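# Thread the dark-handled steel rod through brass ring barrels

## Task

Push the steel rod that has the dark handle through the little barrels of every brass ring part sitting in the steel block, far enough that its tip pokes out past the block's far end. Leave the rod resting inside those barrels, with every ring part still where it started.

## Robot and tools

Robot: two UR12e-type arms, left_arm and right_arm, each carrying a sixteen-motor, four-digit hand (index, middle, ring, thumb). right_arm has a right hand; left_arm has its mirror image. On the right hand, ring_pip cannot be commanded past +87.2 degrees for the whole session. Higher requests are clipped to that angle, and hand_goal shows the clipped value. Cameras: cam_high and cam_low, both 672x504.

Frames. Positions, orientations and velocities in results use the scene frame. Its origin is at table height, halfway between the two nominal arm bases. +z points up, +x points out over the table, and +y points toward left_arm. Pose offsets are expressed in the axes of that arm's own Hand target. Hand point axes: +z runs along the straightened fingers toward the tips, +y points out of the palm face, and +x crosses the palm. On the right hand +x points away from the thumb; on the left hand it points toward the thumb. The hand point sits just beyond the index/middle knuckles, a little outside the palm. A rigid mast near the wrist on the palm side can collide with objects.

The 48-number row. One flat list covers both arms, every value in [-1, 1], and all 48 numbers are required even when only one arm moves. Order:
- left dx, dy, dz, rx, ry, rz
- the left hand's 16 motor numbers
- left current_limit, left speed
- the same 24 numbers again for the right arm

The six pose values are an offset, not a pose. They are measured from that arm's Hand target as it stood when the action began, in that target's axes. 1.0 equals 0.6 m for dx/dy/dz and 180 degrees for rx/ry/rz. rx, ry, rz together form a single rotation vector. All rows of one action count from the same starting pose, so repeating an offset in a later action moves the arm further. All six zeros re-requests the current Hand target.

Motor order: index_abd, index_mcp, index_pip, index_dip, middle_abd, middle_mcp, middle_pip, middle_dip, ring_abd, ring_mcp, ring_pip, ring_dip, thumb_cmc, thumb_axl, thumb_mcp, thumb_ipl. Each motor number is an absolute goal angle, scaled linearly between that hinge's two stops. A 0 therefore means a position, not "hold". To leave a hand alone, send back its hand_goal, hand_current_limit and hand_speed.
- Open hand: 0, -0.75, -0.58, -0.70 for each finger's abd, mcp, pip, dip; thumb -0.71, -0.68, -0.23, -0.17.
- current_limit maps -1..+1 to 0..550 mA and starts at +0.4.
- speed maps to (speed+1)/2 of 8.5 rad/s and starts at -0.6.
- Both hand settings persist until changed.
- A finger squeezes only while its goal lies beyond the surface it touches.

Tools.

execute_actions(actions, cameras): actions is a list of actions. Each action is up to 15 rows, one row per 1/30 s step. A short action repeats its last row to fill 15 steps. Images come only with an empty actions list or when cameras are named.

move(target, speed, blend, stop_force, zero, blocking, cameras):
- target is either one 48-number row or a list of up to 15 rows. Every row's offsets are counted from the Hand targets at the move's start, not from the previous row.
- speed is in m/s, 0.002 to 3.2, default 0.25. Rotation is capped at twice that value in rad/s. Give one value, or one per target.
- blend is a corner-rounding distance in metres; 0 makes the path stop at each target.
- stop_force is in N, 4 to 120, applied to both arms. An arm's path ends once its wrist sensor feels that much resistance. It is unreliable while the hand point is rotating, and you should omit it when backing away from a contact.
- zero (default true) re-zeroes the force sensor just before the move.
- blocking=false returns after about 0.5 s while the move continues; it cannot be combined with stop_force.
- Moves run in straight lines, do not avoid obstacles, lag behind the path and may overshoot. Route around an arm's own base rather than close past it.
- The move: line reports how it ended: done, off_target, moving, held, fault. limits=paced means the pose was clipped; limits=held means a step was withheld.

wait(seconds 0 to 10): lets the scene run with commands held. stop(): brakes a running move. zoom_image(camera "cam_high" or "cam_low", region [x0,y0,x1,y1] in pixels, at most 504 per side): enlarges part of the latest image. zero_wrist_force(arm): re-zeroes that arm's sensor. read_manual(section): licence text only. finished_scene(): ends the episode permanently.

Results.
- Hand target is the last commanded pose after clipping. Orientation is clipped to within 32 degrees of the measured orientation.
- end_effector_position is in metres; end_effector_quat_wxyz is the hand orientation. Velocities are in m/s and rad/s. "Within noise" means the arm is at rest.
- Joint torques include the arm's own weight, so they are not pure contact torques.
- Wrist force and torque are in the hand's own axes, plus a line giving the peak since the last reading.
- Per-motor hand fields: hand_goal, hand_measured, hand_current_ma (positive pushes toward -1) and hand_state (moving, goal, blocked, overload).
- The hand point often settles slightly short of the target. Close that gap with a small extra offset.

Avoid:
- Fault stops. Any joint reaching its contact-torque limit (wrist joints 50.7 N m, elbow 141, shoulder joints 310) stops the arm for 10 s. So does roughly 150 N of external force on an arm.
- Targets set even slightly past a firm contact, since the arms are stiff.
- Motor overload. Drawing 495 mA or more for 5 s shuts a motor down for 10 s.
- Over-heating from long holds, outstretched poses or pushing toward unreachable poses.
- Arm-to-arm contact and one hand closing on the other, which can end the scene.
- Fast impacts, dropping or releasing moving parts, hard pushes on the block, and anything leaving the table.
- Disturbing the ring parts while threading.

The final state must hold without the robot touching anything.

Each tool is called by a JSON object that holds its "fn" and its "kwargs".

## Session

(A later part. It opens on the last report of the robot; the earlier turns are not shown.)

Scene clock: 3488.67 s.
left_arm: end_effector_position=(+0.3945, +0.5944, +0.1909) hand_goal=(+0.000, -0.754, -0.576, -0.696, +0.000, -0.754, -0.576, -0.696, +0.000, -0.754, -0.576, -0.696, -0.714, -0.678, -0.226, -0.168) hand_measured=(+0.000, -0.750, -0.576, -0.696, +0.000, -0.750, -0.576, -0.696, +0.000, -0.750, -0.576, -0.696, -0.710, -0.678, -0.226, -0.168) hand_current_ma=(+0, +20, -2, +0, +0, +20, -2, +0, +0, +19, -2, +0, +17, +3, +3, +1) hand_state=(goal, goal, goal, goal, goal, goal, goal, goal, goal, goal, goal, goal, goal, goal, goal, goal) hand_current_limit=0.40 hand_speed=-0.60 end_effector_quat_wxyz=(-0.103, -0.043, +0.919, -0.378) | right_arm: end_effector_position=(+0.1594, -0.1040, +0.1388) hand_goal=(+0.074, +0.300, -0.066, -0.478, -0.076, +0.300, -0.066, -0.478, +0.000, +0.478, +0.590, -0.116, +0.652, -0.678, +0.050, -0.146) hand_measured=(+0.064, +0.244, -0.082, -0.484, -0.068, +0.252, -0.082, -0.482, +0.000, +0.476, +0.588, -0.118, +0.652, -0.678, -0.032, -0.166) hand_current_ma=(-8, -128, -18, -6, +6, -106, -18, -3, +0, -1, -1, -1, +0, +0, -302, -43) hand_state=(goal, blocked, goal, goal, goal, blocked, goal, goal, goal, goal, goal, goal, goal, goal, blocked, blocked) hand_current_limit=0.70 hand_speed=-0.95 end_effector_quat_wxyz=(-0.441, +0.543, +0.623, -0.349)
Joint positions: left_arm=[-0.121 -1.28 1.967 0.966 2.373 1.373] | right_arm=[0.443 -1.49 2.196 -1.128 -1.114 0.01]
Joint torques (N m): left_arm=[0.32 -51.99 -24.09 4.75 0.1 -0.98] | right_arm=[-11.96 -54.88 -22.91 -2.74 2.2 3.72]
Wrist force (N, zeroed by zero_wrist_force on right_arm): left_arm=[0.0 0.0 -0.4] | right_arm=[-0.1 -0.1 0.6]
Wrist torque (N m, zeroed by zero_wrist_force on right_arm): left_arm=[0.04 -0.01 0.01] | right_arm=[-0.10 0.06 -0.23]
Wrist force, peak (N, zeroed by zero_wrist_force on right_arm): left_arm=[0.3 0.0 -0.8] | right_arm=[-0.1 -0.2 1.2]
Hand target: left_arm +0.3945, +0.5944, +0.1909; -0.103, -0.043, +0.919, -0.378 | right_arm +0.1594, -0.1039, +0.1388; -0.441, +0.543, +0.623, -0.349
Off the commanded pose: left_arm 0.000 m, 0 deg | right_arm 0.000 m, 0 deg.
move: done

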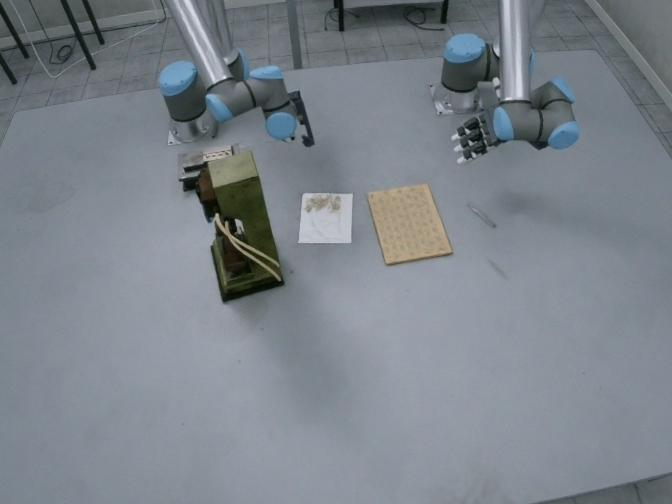

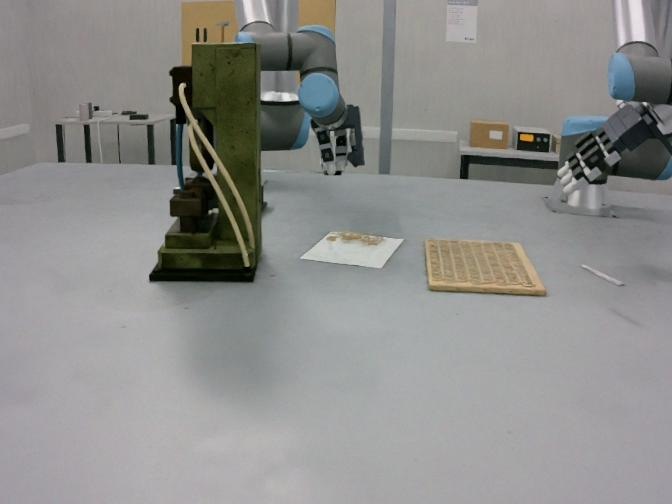

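{"fn": "move", "kwargs": {"target": [0,0,0,0,0,0,0,-0.754,-0.576,-0.696,0,-0.754,-0.576,-0.696,0,-0.754,-0.576,-0.696,-0.714,-0.678,-0.226,-0.168,0.4,-0.6,-0.00421,0.02084,0.01552,0,0,0,0.075,0.3,-0.0657,-0.4783,-0.075,0.3,-0.0657,-0.4783,0,0.479,0.591,-0.116,0.653,-0.678,0.05,-0.146,0.7,-0.95], "speed": 0.04, "cameras": ["cam_high", "cam_low"]}}

{"fn": "zoom_image", "kwargs": {"camera": "cam_low", "region": [256, 160, 346, 184]}}

{"fn": "zoom_image", "kwargs": {"camera": "cam_high", "region": [224, 138, 264, 158]}}

{"fn": "move", "kwargs": {"target": [0,0,0,0,0,0,0,-0.754,-0.576,-0.696,0,-0.754,-0.576,-0.696,0,-0.754,-0.576,-0.696,-0.714,-0.678,-0.226,-0.168,0.4,-0.6,-0.0492,-0.0071,-0.00428,0,0,0,0.075,0.3,-0.0657,-0.4783,-0.075,0.3,-0.0657,-0.4783,0,0.479,0.591,-0.116,0.653,-0.678,0.05,-0.146,0.7,-0.95], "speed": 0.008, "stop_force": 4, "cameras": ["cam_high"]}}

{"fn": "zoom_image", "kwargs": {"camera": "cam_high", "region": [224, 138, 264, 158]}}

Scene clock: 3519.87 s.
left_arm: end_effector_position=(+0.3945, +0.5944, +0.1909) hand_goal=(+0.000, -0.754, -0.576, -0.696, +0.000, -0.754, -0.576, -0.696, +0.000, -0.754, -0.576, -0.696, -0.714, -0.678, -0.226, -0.168) hand_measured=(+0.000, -0.750, -0.576, -0.696, +0.000, -0.750, -0.576, -0.696, +0.000, -0.750, -0.576, -0.696, -0.710, -0.678, -0.226, -0.168) hand_current_ma=(+0, +20, -2, +0, +0, +20, -2, +0, +0, +19, -2, +0, +17, +3, +3, +1) hand_state=(goal, goal, goal, goal, goal, goal, goal, goal, goal, goal, goal, goal, goal, goal, goal, goal) hand_current_limit=0.40 hand_speed=-0.60 end_effector_quat_wxyz=(-0.103, -0.043, +0.919, -0.378) | right_arm: end_effector_position=(+0.1554, -0.1039, +0.1236) hand_goal=(+0.074, +0.300, -0.066, -0.478, -0.076, +0.300, -0.066, -0.478, +0.000, +0.478, +0.590, -0.116, +0.652, -0.678, +0.050, -0.146) hand_measured=(+0.064, +0.244, -0.082, -0.484, -0.068, +0.252, -0.082, -0.482, +0.000, +0.476, +0.588, -0.118, +0.652, -0.678, -0.032, -0.166) hand_current_ma=(-8, -128, -18, -6, +6, -106, -18, -3, +0, -1, -1, -1, +0, +0, -302, -43) hand_state=(goal, blocked, goal, goal, goal, blocked, goal, goal, goal, goal, goal, goal, goal, goal, blocked, blocked) hand_current_limit=0.70 hand_speed=-0.95 end_effector_quat_wxyz=(-0.441, +0.543, +0.623, -0.349)
Joint positions: left_arm=[-0.121 -1.28 1.967 0.966 2.373 1.373] | right_arm=[0.446 -1.474 2.214 -1.162 -1.111 0.012]
Joint torques (N m): left_arm=[2.04 -51.72 -23.39 4.64 -0.13 -1] | right_arm=[11.06 -27.54 -21.51 -2.77 1.7 3.56]
Wrist force (N, zeroed by zero_wrist_force on right_arm): left_arm=[-0.2 0.1 -0.4] | right_arm=[-0.3 -0.3 1.0]
Wrist torque (N m, zeroed by zero_wrist_force on right_arm): left_arm=[0.05 0.01 -0.02] | right_arm=[-0.14 0.08 -0.31]
Wrist force, peak (N, zeroed by zero_wrist_force on right_arm): left_arm=[0.2 -0.4 -0.7] | right_arm=[-0.2 -0.3 1.1]
Hand target: left_arm +0.3945, +0.5944, +0.1909; -0.103, -0.043, +0.919, -0.378 | right_arm +0.1554, -0.1039, +0.1235; -0.441, +0.543, +0.623, -0.349
Off the commanded pose: left_arm 0.000 m, 0 deg | right_arm 0.000 m, 0 deg.
move: done

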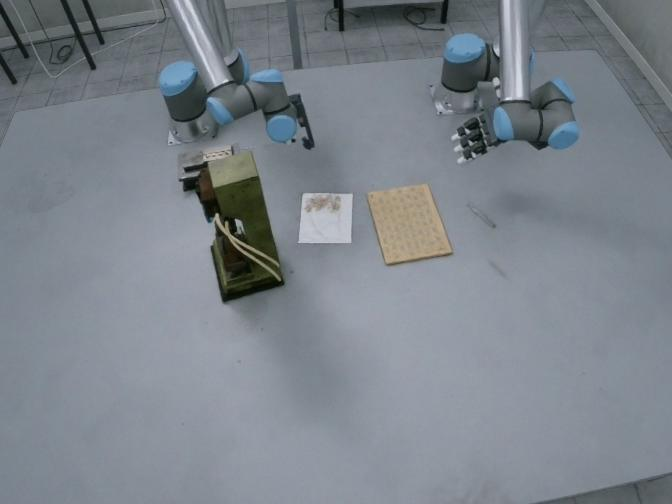

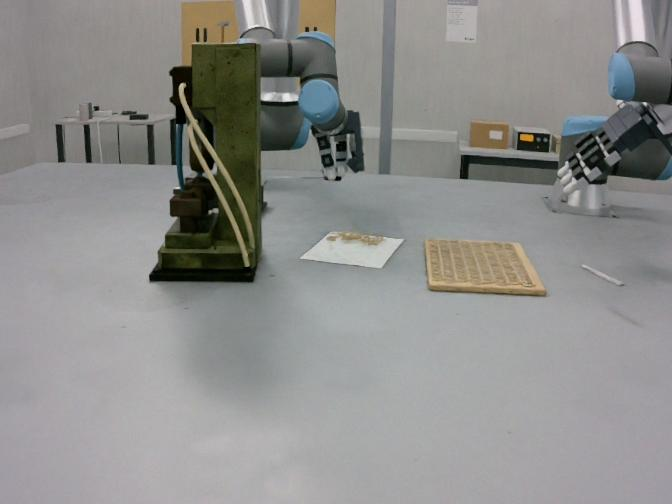

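Scaled by 5.600.

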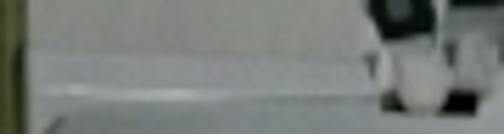

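Scaled by 12.600.

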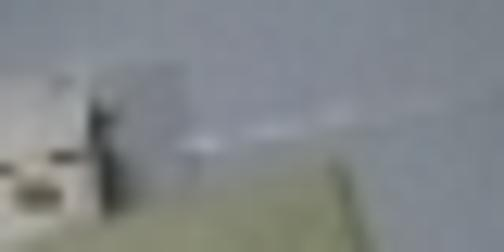

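Scene clock: 3524.53 s.
left_arm: end_effector_position=(+0.3945, +0.5944, +0.1909) hand_goal=(+0.000, -0.754, -0.576, -0.696, +0.000, -0.754, -0.576, -0.696, +0.000, -0.754, -0.576, -0.696, -0.714, -0.678, -0.226, -0.168) hand_measured=(+0.000, -0.750, -0.576, -0.696, +0.000, -0.750, -0.576, -0.696, +0.000, -0.750, -0.576, -0.696, -0.710, -0.678, -0.226, -0.168) hand_current_ma=(+0, +20, -2, +0, +0, +20, -2, +0, +0, +19, -2, +0, +17, +3, +3, +1) hand_state=(goal, goal, goal, goal, goal, goal, goal, goal, goal, goal, goal, goal, goal, goal, goal, goal) hand_current_limit=0.40 hand_speed=-0.60 end_effector_quat_wxyz=(-0.103, -0.043, +0.919, -0.378) | right_arm: end_effector_position=(+0.1568, -0.1338, +0.1233) hand_goal=(+0.074, +0.300, -0.066, -0.478, -0.076, +0.300, -0.066, -0.478, +0.000, +0.478, +0.590, -0.116, +0.652, -0.678, +0.050, -0.146) hand_measured=(+0.082, +0.246, -0.084, -0.486, -0.056, +0.252, -0.084, -0.484, +0.000, +0.476, +0.588, -0.118, +0.686, -0.672, -0.022, -0.166) hand_current_ma=(+6, -121, -21, -8, +21, -106, -21, -4, +0, -1, -1, -1, +59, +7, -252, -43) hand_state=(goal, blocked, goal, goal, goal, blocked, goal, goal, goal, goal, goal, goal, blocked, goal, blocked, blocked) hand_current_limit=0.70 hand_speed=-0.95 end_effector_quat_wxyz=(-0.441, +0.543, +0.623, -0.349)
Joint positions: left_arm=[-0.121 -1.28 1.967 0.966 2.373 1.373] | right_arm=[0.392 -1.503 2.247 -1.155 -1.16 -0.012]
Joint torques (N m): left_arm=[0.31 -51.01 -23.02 5.02 -0.07 -0.7] | right_arm=[-10.38 -53.15 -21.31 2.93 -2.37 -2.82]
Wrist force (N, zeroed by zero_wrist_force on right_arm): left_arm=[-0.1 0.0 -0.3] | right_arm=[3.1 0.2 0.7]
Wrist torque (N m, zeroed by zero_wrist_force on right_arm): left_arm=[0.03 0.00 -0.01] | right_arm=[-0.06 -0.09 -0.12]
Wrist force, peak (N, zeroed by zero_wrist_force on right_arm): left_arm=[0.2 0.0 -0.7] | right_arm=[3.7 0.3 0.9]
Hand target: left_arm +0.3945, +0.5944, +0.1909; -0.103, -0.043, +0.919, -0.378 | right_arm +0.1568, -0.1338, +0.1233; -0.441, +0.543, +0.623, -0.349
Off the commanded pose: left_arm 0.000 m, 0 deg | right_arm 0.000 m, 0 deg.
move: done
Images, in order (width x height): cam_high 672x504.

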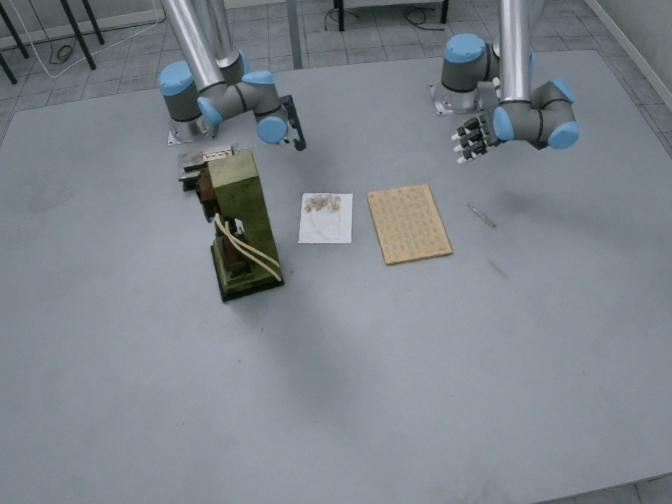

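Scaled by 12.600.

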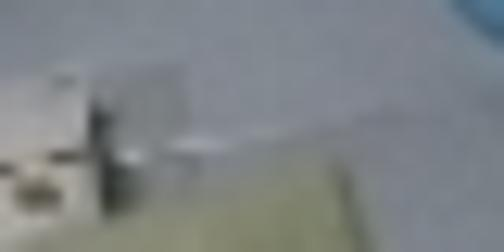

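{"fn": "move", "kwargs": {"target": [0,0,0,0,0,0,0,-0.754,-0.576,-0.696,0,-0.754,-0.576,-0.696,0,-0.754,-0.576,-0.696,-0.714,-0.678,-0.226,-0.168,0.4,-0.6,0.00714,-0.0021,-0.00052,0,0,0,0.075,0.3,-0.0657,-0.4783,-0.075,0.3,-0.0657,-0.4783,0,0.479,0.591,-0.116,0.653,-0.678,0.05,-0.146,0.7,-0.95], "speed": 0.02}}

{"fn": "move", "kwargs": {"target": [0,0,0,0,0,0,0,-0.754,-0.576,-0.696,0,-0.754,-0.576,-0.696,0,-0.754,-0.576,-0.696,-0.714,-0.678,-0.226,-0.168,0.4,-0.6,-0.01315,-0.0019,-0.00141,0,0,0,0.075,0.3,-0.0657,-0.4783,-0.075,0.3,-0.0657,-0.4783,0,0.479,0.591,-0.116,0.653,-0.678,0.05,-0.146,0.7,-0.95], "speed": 0.008, "stop_force": 4, "cameras": ["cam_high"]}}

{"fn": "zoom_image", "kwargs": {"camera": "cam_high", "region": [204, 138, 244, 158]}}

Scene clock: 3545.20 s.
left_arm: end_effector_position=(+0.3945, +0.5944, +0.1909) hand_goal=(+0.000, -0.754, -0.576, -0.696, +0.000, -0.754, -0.576, -0.696, +0.000, -0.754, -0.576, -0.696, -0.714, -0.678, -0.226, -0.168) hand_measured=(+0.000, -0.750, -0.576, -0.696, +0.000, -0.750, -0.576, -0.696, +0.000, -0.750, -0.576, -0.696, -0.710, -0.678, -0.226, -0.168) hand_current_ma=(+0, +20, -2, +0, +0, +20, -2, +0, +0, +19, -2, +0, +17, +3, +3, +1) hand_state=(goal, goal, goal, goal, goal, goal, goal, goal, goal, goal, goal, goal, goal, goal, goal, goal) hand_current_limit=0.40 hand_speed=-0.60 end_effector_quat_wxyz=(-0.103, -0.043, +0.919, -0.378) | right_arm: end_effector_position=(+0.1566, -0.1300, +0.1252) hand_goal=(+0.074, +0.300, -0.066, -0.478, -0.076, +0.300, -0.066, -0.478, +0.000, +0.478, +0.590, -0.116, +0.652, -0.678, +0.050, -0.146) hand_measured=(+0.066, +0.246, -0.084, -0.486, -0.074, +0.252, -0.084, -0.484, +0.000, +0.476, +0.588, -0.118, +0.678, -0.672, -0.022, -0.166) hand_current_ma=(-6, -121, -21, -8, +1, -105, -21, -4, +0, -1, -1, -1, +40, +7, -251, -43) hand_state=(goal, blocked, goal, goal, goal, blocked, goal, goal, goal, goal, goal, goal, blocked, goal, blocked, blocked) hand_current_limit=0.70 hand_speed=-0.95 end_effector_quat_wxyz=(-0.441, +0.543, +0.623, -0.349)
Joint positions: left_arm=[-0.121 -1.28 1.967 0.966 2.373 1.373] | right_arm=[0.4 -1.502 2.241 -1.152 -1.153 -0.009]
Joint torques (N m): left_arm=[1.41 -50.57 -23.03 4.48 -0.32 -0.62] | right_arm=[14.57 -27.85 -34.34 2.52 1.54 3.93]
Wrist force (N, zeroed by zero_wrist_force on right_arm): left_arm=[0.1 -0.3 -0.5] | right_arm=[-0.2 -0.3 0.5]
Wrist torque (N m, zeroed by zero_wrist_force on right_arm): left_arm=[0.01 -0.02 0.02] | right_arm=[-0.10 0.07 -0.29]
Wrist force, peak (N, zeroed by zero_wrist_force on right_arm): left_arm=[0.0 0.1 -0.8] | right_arm=[3.6 0.2 1.2]
Hand target: left_arm +0.3945, +0.5944, +0.1909; -0.103, -0.043, +0.919, -0.378 | right_arm +0.1566, -0.1298, +0.1253; -0.441, +0.543, +0.623, -0.349
Off the commanded pose: left_arm 0.000 m, 0 deg | right_arm 0.000 m, 0 deg.
move: done

Scene clock: 3547.10 s.
left_arm: end_effector_position=(+0.3945, +0.5944, +0.1909) hand_goal=(+0.000, -0.754, -0.576, -0.696, +0.000, -0.754, -0.576, -0.696, +0.000, -0.754, -0.576, -0.696, -0.714, -0.678, -0.226, -0.168) hand_measured=(+0.000, -0.750, -0.576, -0.696, +0.000, -0.750, -0.576, -0.696, +0.000, -0.750, -0.576, -0.696, -0.710, -0.678, -0.226, -0.168) hand_current_ma=(+0, +20, -2, +0, +0, +20, -2, +0, +0, +19, -2, +0, +17, +3, +3, +1) hand_state=(goal, goal, goal, goal, goal, goal, goal, goal, goal, goal, goal, goal, goal, goal, goal, goal) hand_current_limit=0.40 hand_speed=-0.60 end_effector_quat_wxyz=(-0.103, -0.043, +0.919, -0.378) | right_arm: end_effector_position=(+0.1571, -0.1378, +0.1253) hand_goal=(+0.074, +0.300, -0.066, -0.478, -0.076, +0.300, -0.066, -0.478, +0.000, +0.478, +0.590, -0.116, +0.652, -0.678, +0.050, -0.146) hand_measured=(+0.074, +0.284, -0.074, -0.482, -0.074, +0.294, -0.072, -0.480, +0.000, +0.476, +0.588, -0.118, +0.660, -0.676, +0.038, -0.152) hand_current_ma=(+0, -19, -7, -3, +1, -4, -5, -2, +0, -1, -1, -1, +6, +2, -16, -8) hand_state=(goal, goal, goal, goal, goal, goal, goal, goal, goal, goal, goal, goal, goal, goal, goal, goal) hand_current_limit=0.70 hand_speed=-0.95 end_effector_quat_wxyz=(-0.441, +0.543, +0.623, -0.349)
Joint positions: left_arm=[-0.121 -1.28 1.967 0.966 2.373 1.373] | right_arm=[0.385 -1.51 2.249 -1.15 -1.166 -0.016]
Joint torques (N m): left_arm=[1.83 -51.87 -22.97 4.59 -0.6 -1.02] | right_arm=[-9.68 -52.67 -22.51 2.51 -1.87 -3.13]
Wrist force (N, zeroed by zero_wrist_force on right_arm): left_arm=[0.0 -0.1 -0.6] | right_arm=[-0.1 -0.2 0.8]
Wrist torque (N m, zeroed by zero_wrist_force on right_arm): left_arm=[0.04 0.00 0.00] | right_arm=[-0.11 0.04 0.05]
Wrist force, peak (N, zeroed by zero_wrist_force on right_arm): left_arm=[0.4 0.1 -0.5] | right_arm=[3.1 0.2 1.0]
Hand target: left_arm +0.3945, +0.5944, +0.1909; -0.103, -0.043, +0.919, -0.378 | right_arm +0.1571, -0.1378, +0.1253; -0.441, +0.543, +0.623, -0.349
Off the commanded pose: left_arm 0.000 m, 0 deg | right_arm 0.000 m, 0 deg.
move: done
Images, in order (width x height): cam_high 672x504.

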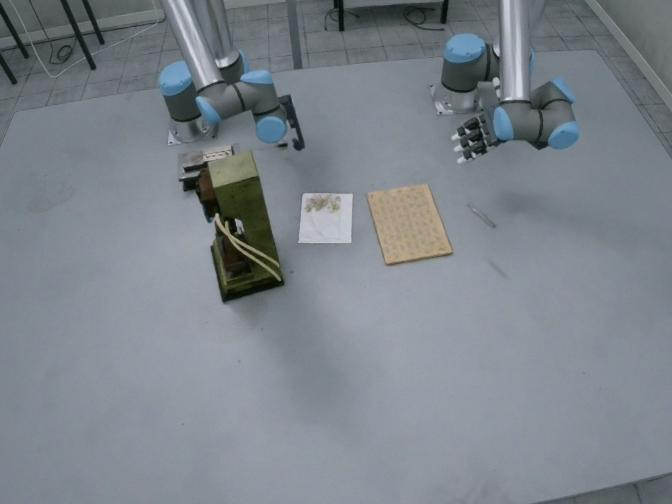

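Scaled by 12.600.

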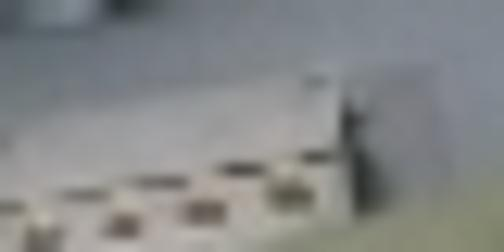

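{"fn": "execute_actions", "kwargs": {"actions": [], "cameras": ["all"]}}

{"fn": "zoom_image", "kwargs": {"camera": "cam_high", "region": [224, 126, 304, 174]}}

{"fn": "zoom_image", "kwargs": {"camera": "cam_low", "region": [250, 150, 350, 220]}}

Scene clock: 3555.13 s.
left_arm: end_effector_position=(+0.3945, +0.5944, +0.1909) hand_goal=(+0.000, -0.754, -0.576, -0.696, +0.000, -0.754, -0.576, -0.696, +0.000, -0.754, -0.576, -0.696, -0.714, -0.678, -0.226, -0.168) hand_measured=(+0.000, -0.750, -0.576, -0.696, +0.000, -0.750, -0.576, -0.696, +0.000, -0.750, -0.576, -0.696, -0.710, -0.678, -0.226, -0.168) hand_current_ma=(+0, +20, -2, +0, +0, +20, -2, +0, +0, +19, -2, +0, +17, +3, +3, +1) hand_state=(goal, goal, goal, goal, goal, goal, goal, goal, goal, goal, goal, goal, goal, goal, goal, goal) hand_current_limit=0.40 hand_speed=-0.60 end_effector_quat_wxyz=(-0.103, -0.043, +0.919, -0.378) | right_arm: end_effector_position=(+0.1571, -0.1378, +0.1253) hand_goal=(+0.074, +0.300, -0.066, -0.478, -0.076, +0.300, -0.066, -0.478, +0.000, +0.478, +0.590, -0.116, +0.652, -0.678, +0.050, -0.146) hand_measured=(+0.074, +0.284, -0.074, -0.482, -0.074, +0.294, -0.072, -0.480, +0.000, +0.476, +0.588, -0.118, +0.660, -0.676, +0.038, -0.152) hand_current_ma=(+0, -19, -7, -3, +1, -4, -5, -2, +0, -1, -1, -1, +6, +2, -16, -8) hand_state=(goal, goal, goal, goal, goal, goal, goal, goal, goal, goal, goal, goal, goal, goal, goal, goal) hand_current_limit=0.70 hand_speed=-0.95 end_effector_quat_wxyz=(-0.441, +0.543, +0.623, -0.349)
Joint positions: left_arm=[-0.121 -1.28 1.967 0.966 2.373 1.373] | right_arm=[0.385 -1.51 2.249 -1.15 -1.166 -0.016]
Joint velocities: within noise
Joint torques (N m): left_arm=[0.59 -51.44 -23.21 4.35 -0.29 -0.23] | right_arm=[-10.21 -52.1 -21.76 2.6 -1.95 -3.03]
Wrist force (N, zeroed by zero_wrist_force on right_arm): left_arm=[0.0 -0.3 -0.5] | right_arm=[0.0 -0.3 0.6]
Wrist torque (N m, zeroed by zero_wrist_force on right_arm): left_arm=[0.00 -0.01 0.01] | right_arm=[-0.11 0.03 0.06]
Wrist force, peak (N, zeroed by zero_wrist_force on right_arm): left_arm=[0.3 0.0 -0.7] | right_arm=[-0.3 -0.1 1.2]
Hand target: left_arm +0.3945, +0.5944, +0.1909; -0.103, -0.043, +0.919, -0.378 | right_arm +0.1571, -0.1378, +0.1253; -0.441, +0.543, +0.623, -0.349
Off the commanded pose: left_arm 0.000 m, 0 deg | right_arm 0.000 m, 0 deg.

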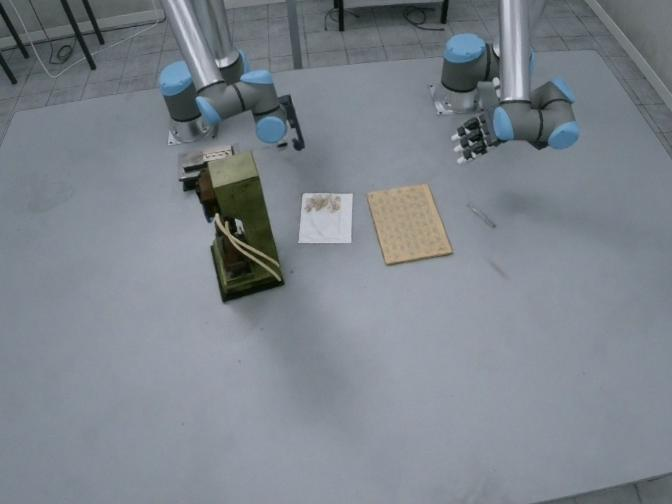

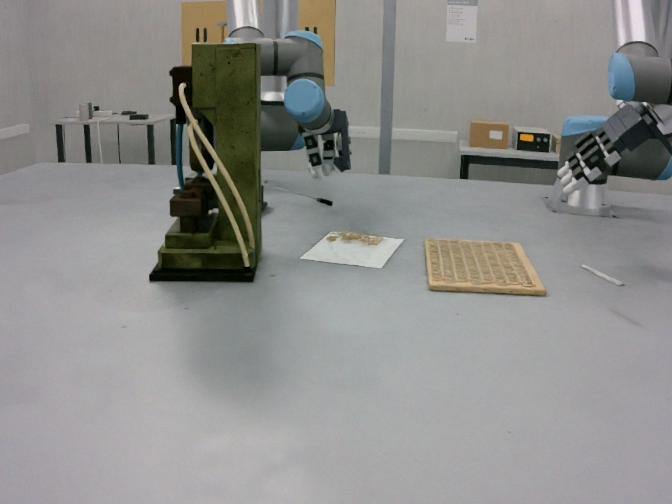

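Scaled by 6.300.

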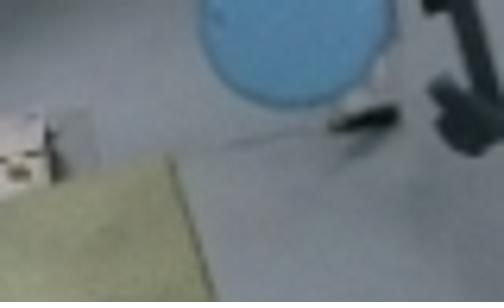

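Scaled by 5.040.

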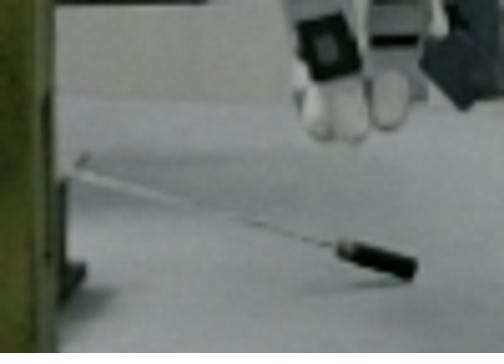

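{"fn": "move", "kwargs": {"target": [[0,0,0,0,0,0,0,-0.754,-0.576,-0.696,0,-0.754,-0.576,-0.696,0,-0.754,-0.576,-0.696,-0.714,-0.678,-0.226,-0.168,0.4,-0.6,0.00568,-0.03046,-0.0122,0,0,0,0.2,-0.0685,0.2993,-0.5362,0,-0.0685,0.2993,-0.5362,-0.2,0.548,-0.358,-0.551,0.7,-0.678,-0.2247,-0.1243,0.4,-0.6],[0,0,0,0,0,0,0,-0.754,-0.576,-0.696,0,-0.754,-0.576,-0.696,0,-0.754,-0.576,-0.696,-0.714,-0.678,-0.226,-0.168,0.4,-0.6,-0.02987,-0.03401,0.09487,0.00391,-0.15302,0.04449,0.2,-0.0685,0.2993,-0.5362,0,-0.0685,0.2993,-0.5362,-0.2,0.548,-0.358,-0.551,0.7,-0.678,-0.2247,-0.1243,0.4,-0.6]], "speed": 0.08, "cameras": ["cam_high", "cam_low"]}}

{"fn": "zoom_image", "kwargs": {"camera": "cam_low", "region": [255, 150, 355, 210]}}

{"fn": "zoom_image", "kwargs": {"camera": "cam_high", "region": [225, 110, 305, 170]}}

Scene clock: 3721.80 s.
left_arm: end_effector_position=(+0.3945, +0.5944, +0.1909) hand_goal=(+0.000, -0.754, -0.576, -0.696, +0.000, -0.754, -0.576, -0.696, +0.000, -0.754, -0.576, -0.696, -0.714, -0.678, -0.226, -0.168) hand_measured=(+0.000, -0.750, -0.576, -0.696, +0.000, -0.750, -0.576, -0.696, +0.000, -0.750, -0.576, -0.696, -0.710, -0.678, -0.226, -0.168) hand_current_ma=(+0, +20, -2, +0, +0, +20, -2, +0, +0, +19, -2, +0, +17, +3, +3, +1) hand_state=(goal, goal, goal, goal, goal, goal, goal, goal, goal, goal, goal, goal, goal, goal, goal, goal) hand_current_limit=0.40 hand_speed=-0.60 end_effector_quat_wxyz=(-0.103, -0.043, +0.919, -0.378) | right_arm: end_effector_position=(+0.0971, -0.1563, +0.1200) hand_goal=(+0.200, -0.068, +0.300, -0.536, +0.000, -0.068, +0.300, -0.536, -0.200, +0.548, -0.358, -0.552, +0.700, -0.678, -0.224, -0.124) hand_measured=(+0.196, -0.062, +0.296, -0.534, -0.002, -0.062, +0.294, -0.534, -0.198, +0.538, -0.356, -0.550, +0.698, -0.676, -0.220, -0.126) hand_current_ma=(-2, +5, -3, +1, -1, +4, -5, +1, +1, -10, +0, +1, -1, +1, +5, -1) hand_state=(goal, goal, goal, goal, goal, goal, goal, goal, goal, goal, goal, goal, goal, goal, goal, goal) hand_current_limit=0.40 hand_speed=-0.60 end_effector_quat_wxyz=(-0.259, +0.484, +0.669, -0.501)
Joint positions: left_arm=[-0.121 -1.28 1.967 0.966 2.373 1.373] | right_arm=[0.655 -1.461 2.221 -1.138 -1.394 0.219]
Joint torques (N m): left_arm=[3.07 -50.97 -23.78 4.6 -0.49 -1] | right_arm=[12.05 -28.62 -34.47 -1.4 -1.89 3.37]
Wrist force (N, zeroed by zero_wrist_force on right_arm): left_arm=[0.1 -0.2 -0.5] | right_arm=[0.2 -0.4 0.7]
Wrist torque (N m, zeroed by zero_wrist_force on right_arm): left_arm=[0.01 -0.02 0.01] | right_arm=[-0.14 -0.04 -0.34]
Wrist force, peak (N, zeroed by zero_wrist_force on right_arm): left_arm=[0.4 0.0 -0.7] | right_arm=[0.4 -0.4 1.3]
Hand target: left_arm +0.3945, +0.5944, +0.1909; -0.103, -0.043, +0.919, -0.378 | right_arm +0.0970, -0.1564, +0.1200; -0.258, +0.483, +0.669, -0.502
Off the commanded pose: left_arm 0.000 m, 0 deg | right_arm 0.000 m, 0 deg.
move: done

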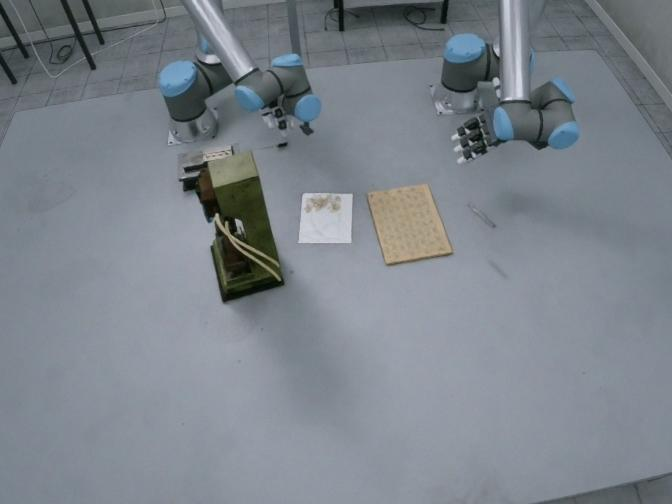

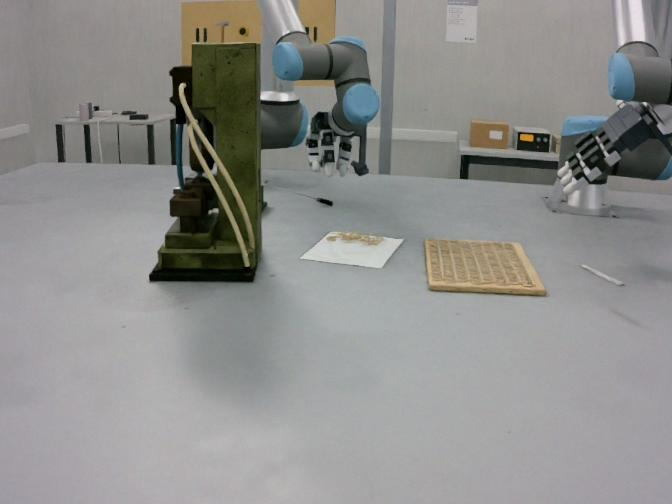

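Scaled by 5.040.

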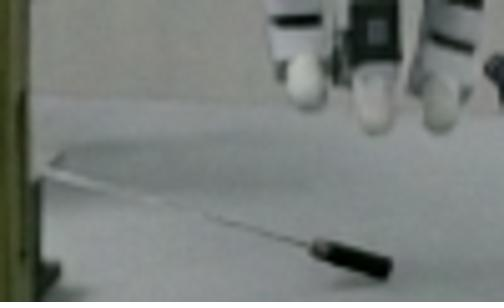

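Scaled by 6.300.

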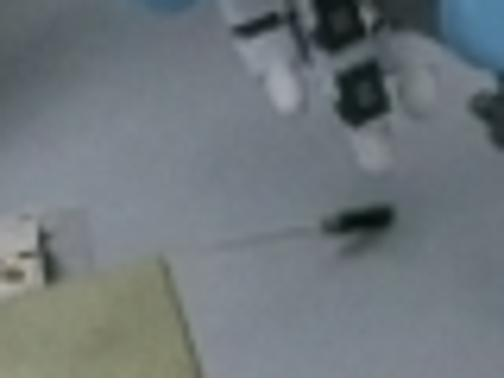

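{"fn": "move", "kwargs": {"target": [0,0,0,0,0,0,0,-0.754,-0.576,-0.696,0,-0.754,-0.576,-0.696,0,-0.754,-0.576,-0.696,-0.714,-0.678,-0.226,-0.168,0.4,-0.6,0.01279,0.08443,0.03316,0,0,0,0.2,-0.0685,0.2993,-0.5362,0,-0.0685,0.2993,-0.5362,-0.2,0.548,-0.358,-0.551,0.7,-0.678,-0.2247,-0.1243,0.4,-0.6], "speed": 0.06, "cameras": ["cam_high", "cam_low"]}}

{"fn": "zoom_image", "kwargs": {"camera": "cam_low", "region": [255, 150, 355, 210]}}

{"fn": "zoom_image", "kwargs": {"camera": "cam_high", "region": [225, 110, 305, 170]}}

Scene clock: 3745.00 s.
left_arm: end_effector_position=(+0.3945, +0.5944, +0.1909) hand_goal=(+0.000, -0.754, -0.576, -0.696, +0.000, -0.754, -0.576, -0.696, +0.000, -0.754, -0.576, -0.696, -0.714, -0.678, -0.226, -0.168) hand_measured=(+0.000, -0.750, -0.576, -0.696, +0.000, -0.750, -0.576, -0.696, +0.000, -0.750, -0.576, -0.696, -0.710, -0.678, -0.226, -0.168) hand_current_ma=(+0, +20, -2, +0, +0, +20, -2, +0, +0, +19, -2, +0, +17, +3, +3, +1) hand_state=(goal, goal, goal, goal, goal, goal, goal, goal, goal, goal, goal, goal, goal, goal, goal, goal) hand_current_limit=0.40 hand_speed=-0.60 end_effector_quat_wxyz=(-0.103, -0.043, +0.919, -0.378) | right_arm: end_effector_position=(+0.0971, -0.1563, +0.0652) hand_goal=(+0.200, -0.068, +0.300, -0.536, +0.000, -0.068, +0.300, -0.536, -0.200, +0.548, -0.358, -0.552, +0.700, -0.678, -0.224, -0.124) hand_measured=(+0.196, -0.062, +0.296, -0.534, -0.002, -0.062, +0.294, -0.534, -0.198, +0.538, -0.356, -0.550, +0.698, -0.676, -0.220, -0.126) hand_current_ma=(-2, +5, -3, +1, -1, +4, -5, +1, +1, -10, +0, +1, -1, +1, +4, -1) hand_state=(goal, goal, goal, goal, goal, goal, goal, goal, goal, goal, goal, goal, goal, goal, goal, goal) hand_current_limit=0.40 hand_speed=-0.60 end_effector_quat_wxyz=(-0.258, +0.483, +0.669, -0.502)
Joint positions: left_arm=[-0.121 -1.28 1.967 0.966 2.373 1.373] | right_arm=[0.655 -1.377 2.258 -1.258 -1.394 0.22]
Joint torques (N m): left_arm=[-0.25 -50.98 -24.12 4.49 -0.04 -0.76] | right_arm=[7.84 -34.31 -17.9 -2.64 -0.06 1.09]
Wrist force (N, zeroed by zero_wrist_force on right_arm): left_arm=[0.2 0.3 -0.8] | right_arm=[0.3 -0.4 0.8]
Wrist torque (N m, zeroed by zero_wrist_force on right_arm): left_arm=[0.10 -0.04 0.01] | right_arm=[-0.16 -0.04 -0.31]
Wrist force, peak (N, zeroed by zero_wrist_force on right_arm): left_arm=[0.2 0.3 -0.8] | right_arm=[0.3 -0.2 1.1]
Hand target: left_arm +0.3945, +0.5944, +0.1909; -0.103, -0.043, +0.919, -0.378 | right_arm +0.0971, -0.1563, +0.0650; -0.258, +0.483, +0.669, -0.502
Off the commanded pose: left_arm 0.000 m, 0 deg | right_arm 0.000 m, 0 deg.
move: done

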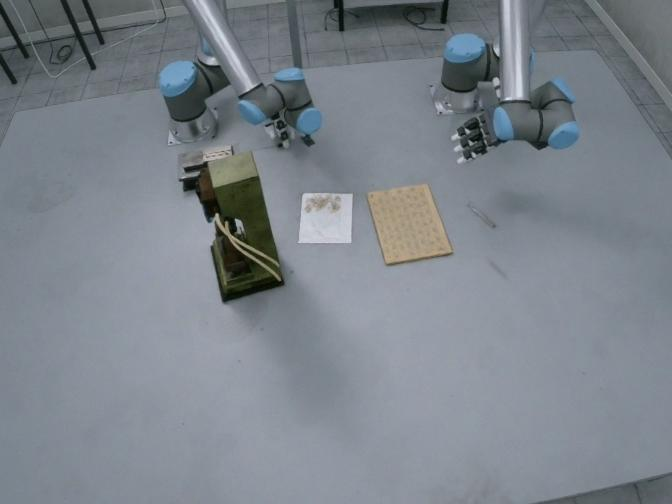

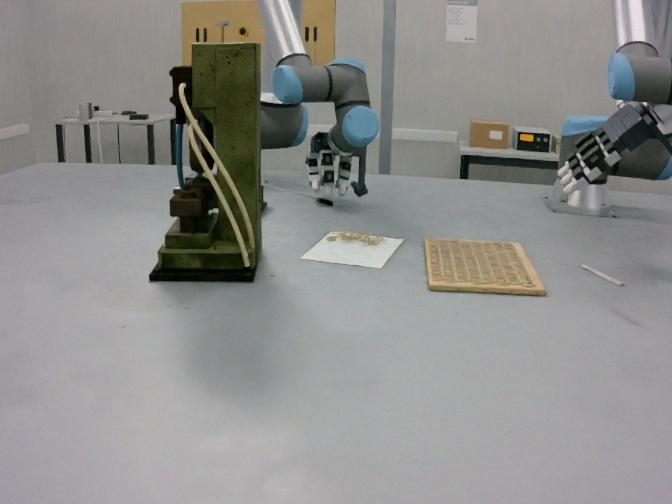

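Scaled by 5.040.

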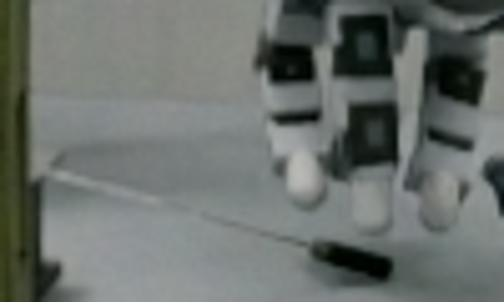

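Scaled by 6.300.

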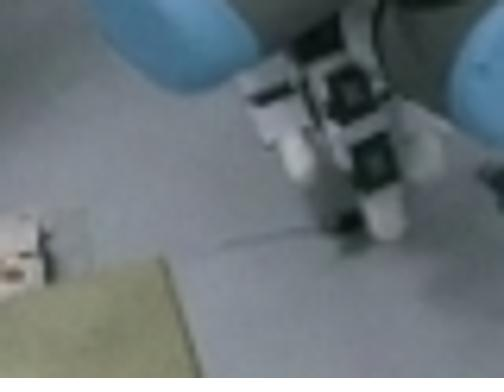

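{"fn": "move", "kwargs": {"target": [0,0,0,0,0,0,0,-0.754,-0.576,-0.696,0,-0.754,-0.576,-0.696,0,-0.754,-0.576,-0.696,-0.714,-0.678,-0.226,-0.168,0.4,-0.6,0.00435,0.02871,0.01127,0,0,0,0.2,-0.0685,0.2993,-0.5362,0,-0.0685,0.2993,-0.5362,-0.2,0.548,-0.358,-0.551,0.7,-0.678,-0.2247,-0.1243,0.4,-0.6], "speed": 0.02, "stop_force": 4}}

{"fn": "move", "kwargs": {"target": [0,0,0,0,0,0,0,-0.754,-0.576,-0.696,0,-0.754,-0.576,-0.696,0,-0.754,-0.576,-0.696,-0.714,-0.678,-0.226,-0.168,0.4,-0.6,0,0,0,0,0,0,0.2,0.274,-0.0657,-0.4783,0,0.274,-0.0657,-0.4783,-0.2,0.548,-0.358,-0.551,0.7,-0.678,0.0,-0.146,0.7,-0.93], "speed": 0.02, "cameras": ["cam_high", "cam_low"]}}

{"fn": "zoom_image", "kwargs": {"camera": "cam_low", "region": [255, 160, 355, 220]}}

{"fn": "zoom_image", "kwargs": {"camera": "cam_high", "region": [225, 110, 305, 170]}}

Scene clock: 3775.63 s.
left_arm: end_effector_position=(+0.3945, +0.5944, +0.1909) hand_goal=(+0.000, -0.754, -0.576, -0.696, +0.000, -0.754, -0.576, -0.696, +0.000, -0.754, -0.576, -0.696, -0.714, -0.678, -0.226, -0.168) hand_measured=(+0.000, -0.750, -0.576, -0.696, +0.000, -0.750, -0.576, -0.696, +0.000, -0.750, -0.576, -0.696, -0.710, -0.678, -0.226, -0.168) hand_current_ma=(+0, +20, -2, +0, +0, +20, -2, +0, +0, +19, -2, +0, +17, +3, +3, +1) hand_state=(goal, goal, goal, goal, goal, goal, goal, goal, goal, goal, goal, goal, goal, goal, goal, goal) hand_current_limit=0.40 hand_speed=-0.60 end_effector_quat_wxyz=(-0.103, -0.043, +0.919, -0.378) | right_arm: end_effector_position=(+0.0971, -0.1563, +0.0463) hand_goal=(+0.200, -0.068, +0.300, -0.536, +0.000, -0.068, +0.300, -0.536, -0.200, +0.548, -0.358, -0.552, +0.700, -0.678, -0.224, -0.124) hand_measured=(+0.196, -0.062, +0.296, -0.534, -0.002, -0.062, +0.294, -0.534, -0.198, +0.538, -0.356, -0.550, +0.698, -0.676, -0.220, -0.126) hand_current_ma=(-2, +5, -3, +1, -1, +4, -5, +1, +1, -10, +0, +1, -1, +1, +4, -1) hand_state=(goal, goal, goal, goal, goal, goal, goal, goal, goal, goal, goal, goal, goal, goal, goal, goal) hand_current_limit=0.40 hand_speed=-0.60 end_effector_quat_wxyz=(-0.259, +0.483, +0.669, -0.502)
Joint positions: left_arm=[-0.121 -1.28 1.967 0.966 2.373 1.373] | right_arm=[0.655 -1.346 2.269 -1.3 -1.394 0.22]
Joint torques (N m): left_arm=[0.76 -51.36 -23.48 4.89 -0.28 -0.67] | right_arm=[12.95 -34.66 -16.53 -2.58 0.6 3.68]
Wrist force (N, zeroed by zero_wrist_force on right_arm): left_arm=[-0.1 -0.1 -0.5] | right_arm=[0.5 -0.3 0.6]
Wrist torque (N m, zeroed by zero_wrist_force on right_arm): left_arm=[0.03 0.00 -0.01] | right_arm=[-0.12 -0.05 -0.30]
Wrist force, peak (N, zeroed by zero_wrist_force on right_arm): left_arm=[0.2 -0.1 -0.7] | right_arm=[-0.2 -0.4 1.2]
Hand target: left_arm +0.3945, +0.5944, +0.1909; -0.103, -0.043, +0.919, -0.378 | right_arm +0.0971, -0.1563, +0.0463; -0.258, +0.483, +0.669, -0.502
Off the commanded pose: left_arm 0.000 m, 0 deg | right_arm 0.000 m, 0 deg.
move: done

Scene clock: 3777.37 s.
left_arm: end_effector_position=(+0.3945, +0.5944, +0.1909) hand_goal=(+0.000, -0.754, -0.576, -0.696, +0.000, -0.754, -0.576, -0.696, +0.000, -0.754, -0.576, -0.696, -0.714, -0.678, -0.226, -0.168) hand_measured=(+0.000, -0.750, -0.576, -0.696, +0.000, -0.750, -0.576, -0.696, +0.000, -0.750, -0.576, -0.696, -0.710, -0.678, -0.226, -0.168) hand_current_ma=(+0, +20, -2, +0, +0, +20, -2, +0, +0, +19, -2, +0, +17, +3, +3, +1) hand_state=(goal, goal, goal, goal, goal, goal, goal, goal, goal, goal, goal, goal, goal, goal, goal, goal) hand_current_limit=0.40 hand_speed=-0.60 end_effector_quat_wxyz=(-0.103, -0.043, +0.919, -0.378) | right_arm: end_effector_position=(+0.0971, -0.1563, +0.0463) hand_goal=(+0.200, +0.274, -0.066, -0.478, +0.000, +0.274, -0.066, -0.478, -0.200, +0.548, -0.358, -0.552, +0.700, -0.678, +0.000, -0.146) hand_measured=(+0.196, +0.270, -0.064, -0.480, -0.002, +0.270, -0.064, -0.476, -0.198, +0.538, -0.356, -0.550, +0.698, -0.676, -0.002, -0.148) hand_current_ma=(-2, -4, +0, -1, -1, -3, +1, +1, +1, -10, +0, +1, -1, +1, -2, -2) hand_state=(goal, goal, goal, goal, goal, goal, goal, goal, goal, goal, goal, goal, goal, goal, goal, goal) hand_current_limit=0.70 hand_speed=-0.93 end_effector_quat_wxyz=(-0.258, +0.483, +0.669, -0.502)
Joint positions: left_arm=[-0.121 -1.28 1.967 0.966 2.373 1.373] | right_arm=[0.655 -1.346 2.269 -1.3 -1.394 0.22]
Joint torques (N m): left_arm=[1.32 -52.73 -22.51 4.66 -0.57 -0.67] | right_arm=[10.73 -34.85 -17.92 -2.33 0.42 3.64]
Wrist force (N, zeroed by zero_wrist_force on right_arm): left_arm=[0.2 0.1 -0.5] | right_arm=[0.2 -0.2 1.0]
Wrist torque (N m, zeroed by zero_wrist_force on right_arm): left_arm=[0.05 -0.03 0.01] | right_arm=[-0.13 -0.03 -0.32]
Wrist force, peak (N, zeroed by zero_wrist_force on right_arm): left_arm=[0.3 -0.2 -0.7] | right_arm=[0.0 -3.3 1.4]
Hand target: left_arm +0.3945, +0.5944, +0.1909; -0.103, -0.043, +0.919, -0.378 | right_arm +0.0971, -0.1563, +0.0463; -0.258, +0.483, +0.669, -0.502
Off the commanded pose: left_arm 0.000 m, 0 deg | right_arm 0.000 m, 0 deg.
move: done

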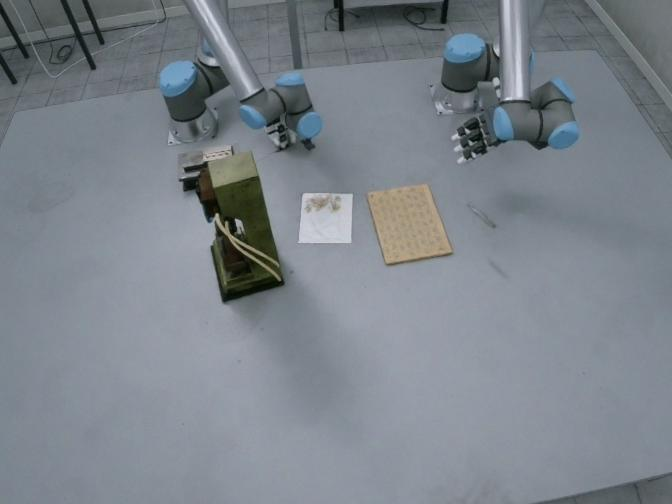

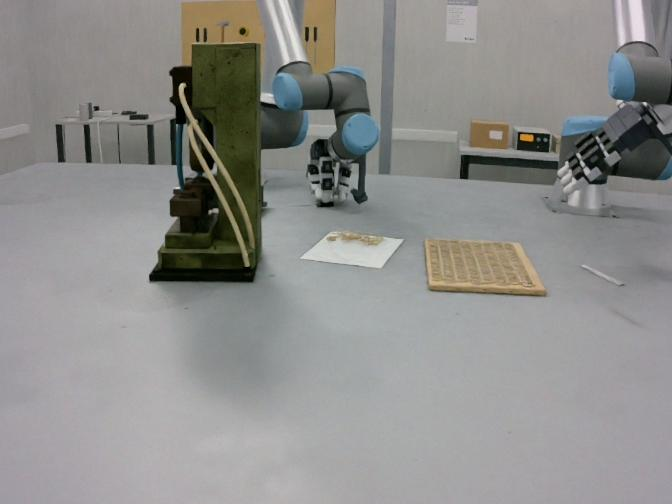

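Scaled by 5.040.

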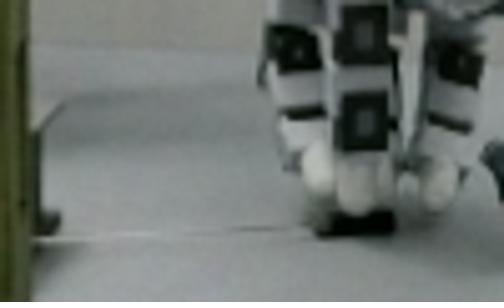

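Scaled by 6.300.

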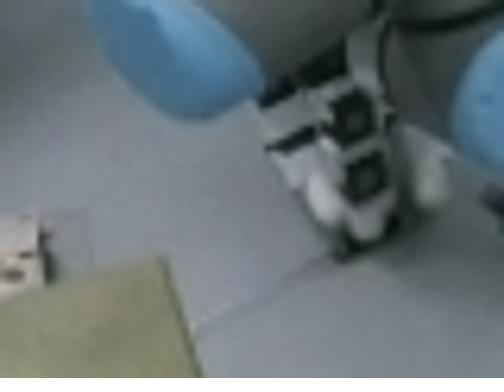

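{"fn": "move", "kwargs": {"target": [[0,0,0,0,0,0,0,-0.754,-0.576,-0.696,0,-0.754,-0.576,-0.696,0,-0.754,-0.576,-0.696,-0.714,-0.678,-0.226,-0.168,0.4,-0.6,0,0,0,0,0,0,0.2,-0.0685,0.2993,-0.5362,0,-0.0685,0.2993,-0.5362,-0.2,0.548,-0.358,-0.551,0.7,-0.678,-0.2247,-0.1243,0.4,-0.8],[0,0,0,0,0,0,0,-0.754,-0.576,-0.696,0,-0.754,-0.576,-0.696,0,-0.754,-0.576,-0.696,-0.714,-0.678,-0.226,-0.168,0.4,-0.6,-0.01744,-0.11513,-0.04521,0,0,0,0.2,-0.0685,0.2993,-0.5362,0,-0.0685,0.2993,-0.5362,-0.2,0.548,-0.358,-0.551,0.7,-0.678,-0.2247,-0.1243,0.4,-0.8]], "speed": 0.06, "cameras": ["cam_high", "cam_low"]}}

{"fn": "zoom_image", "kwargs": {"camera": "cam_low", "region": [255, 160, 355, 220]}}

{"fn": "zoom_image", "kwargs": {"camera": "cam_high", "region": [225, 120, 305, 180]}}

Scene clock: 3793.27 s.
left_arm: end_effector_position=(+0.3945, +0.5944, +0.1909) hand_goal=(+0.000, -0.754, -0.576, -0.696, +0.000, -0.754, -0.576, -0.696, +0.000, -0.754, -0.576, -0.696, -0.714, -0.678, -0.226, -0.168) hand_measured=(+0.000, -0.750, -0.576, -0.696, +0.000, -0.750, -0.576, -0.696, +0.000, -0.750, -0.576, -0.696, -0.710, -0.678, -0.226, -0.168) hand_current_ma=(+0, +20, -2, +0, +0, +20, -2, +0, +0, +19, -2, +0, +17, +3, +3, +1) hand_state=(goal, goal, goal, goal, goal, goal, goal, goal, goal, goal, goal, goal, goal, goal, goal, goal) hand_current_limit=0.40 hand_speed=-0.60 end_effector_quat_wxyz=(-0.103, -0.043, +0.919, -0.378) | right_arm: end_effector_position=(+0.0970, -0.1564, +0.1211) hand_goal=(+0.200, -0.068, +0.300, -0.536, +0.000, -0.068, +0.300, -0.536, -0.200, +0.548, -0.358, -0.552, +0.700, -0.678, -0.224, -0.124) hand_measured=(+0.196, -0.062, +0.296, -0.534, -0.002, -0.062, +0.294, -0.534, -0.198, +0.538, -0.356, -0.550, +0.698, -0.676, -0.220, -0.126) hand_current_ma=(-2, +5, -3, +1, -1, +5, -5, +1, +1, -10, +0, +1, -1, +1, +4, -1) hand_state=(goal, goal, goal, goal, goal, goal, goal, goal, goal, goal, goal, goal, goal, goal, goal, goal) hand_current_limit=0.40 hand_speed=-0.80 end_effector_quat_wxyz=(-0.258, +0.483, +0.669, -0.502)
Joint positions: left_arm=[-0.121 -1.28 1.967 0.966 2.373 1.373] | right_arm=[0.655 -1.463 2.22 -1.135 -1.394 0.22]
Joint torques (N m): left_arm=[-0.85 -52.2 -24.16 4.4 -0.34 -0.42] | right_arm=[0.91 -56.62 -34.11 2.77 -1.45 1.87]
Wrist force (N, zeroed by zero_wrist_force on right_arm): left_arm=[0.2 0.0 -0.3] | right_arm=[-0.1 -0.3 1.0]
Wrist torque (N m, zeroed by zero_wrist_force on right_arm): left_arm=[0.02 -0.03 0.01] | right_arm=[-0.14 0.00 -0.36]
Wrist force, peak (N, zeroed by zero_wrist_force on right_arm): left_arm=[0.2 0.1 -0.8] | right_arm=[0.3 0.4 1.3]
Hand target: left_arm +0.3945, +0.5944, +0.1909; -0.103, -0.043, +0.919, -0.378 | right_arm +0.0970, -0.1564, +0.1213; -0.258, +0.483, +0.669, -0.502
Off the commanded pose: left_arm 0.000 m, 0 deg | right_arm 0.000 m, 0 deg.
move: done

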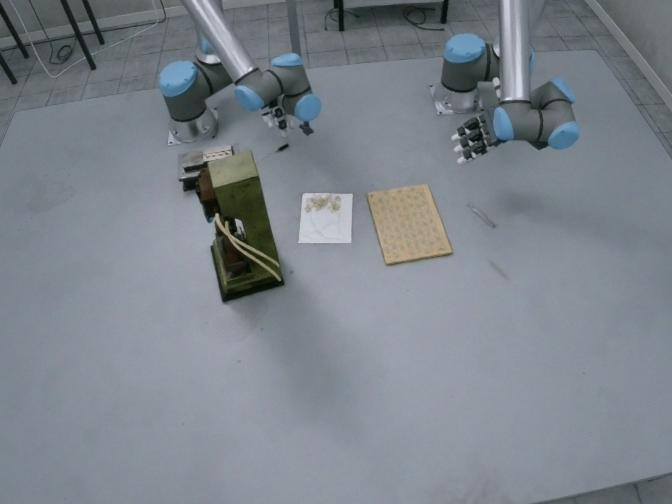

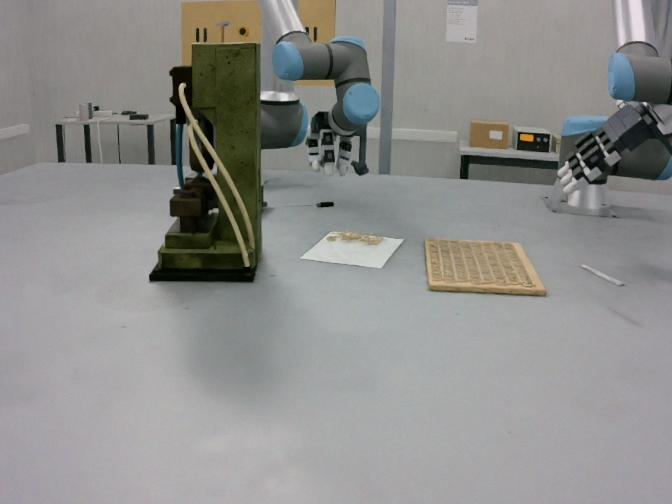

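Scaled by 5.040.

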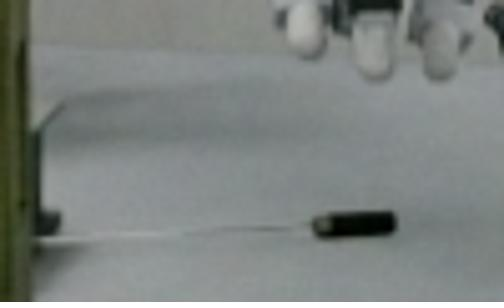

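Scaled by 6.300.

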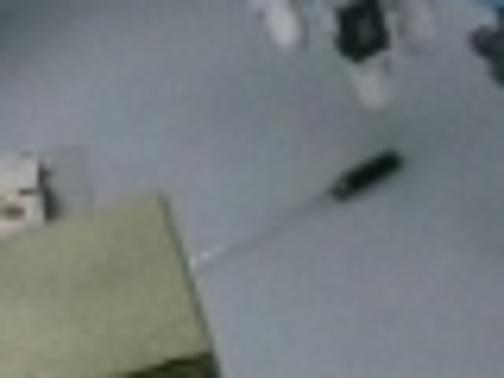

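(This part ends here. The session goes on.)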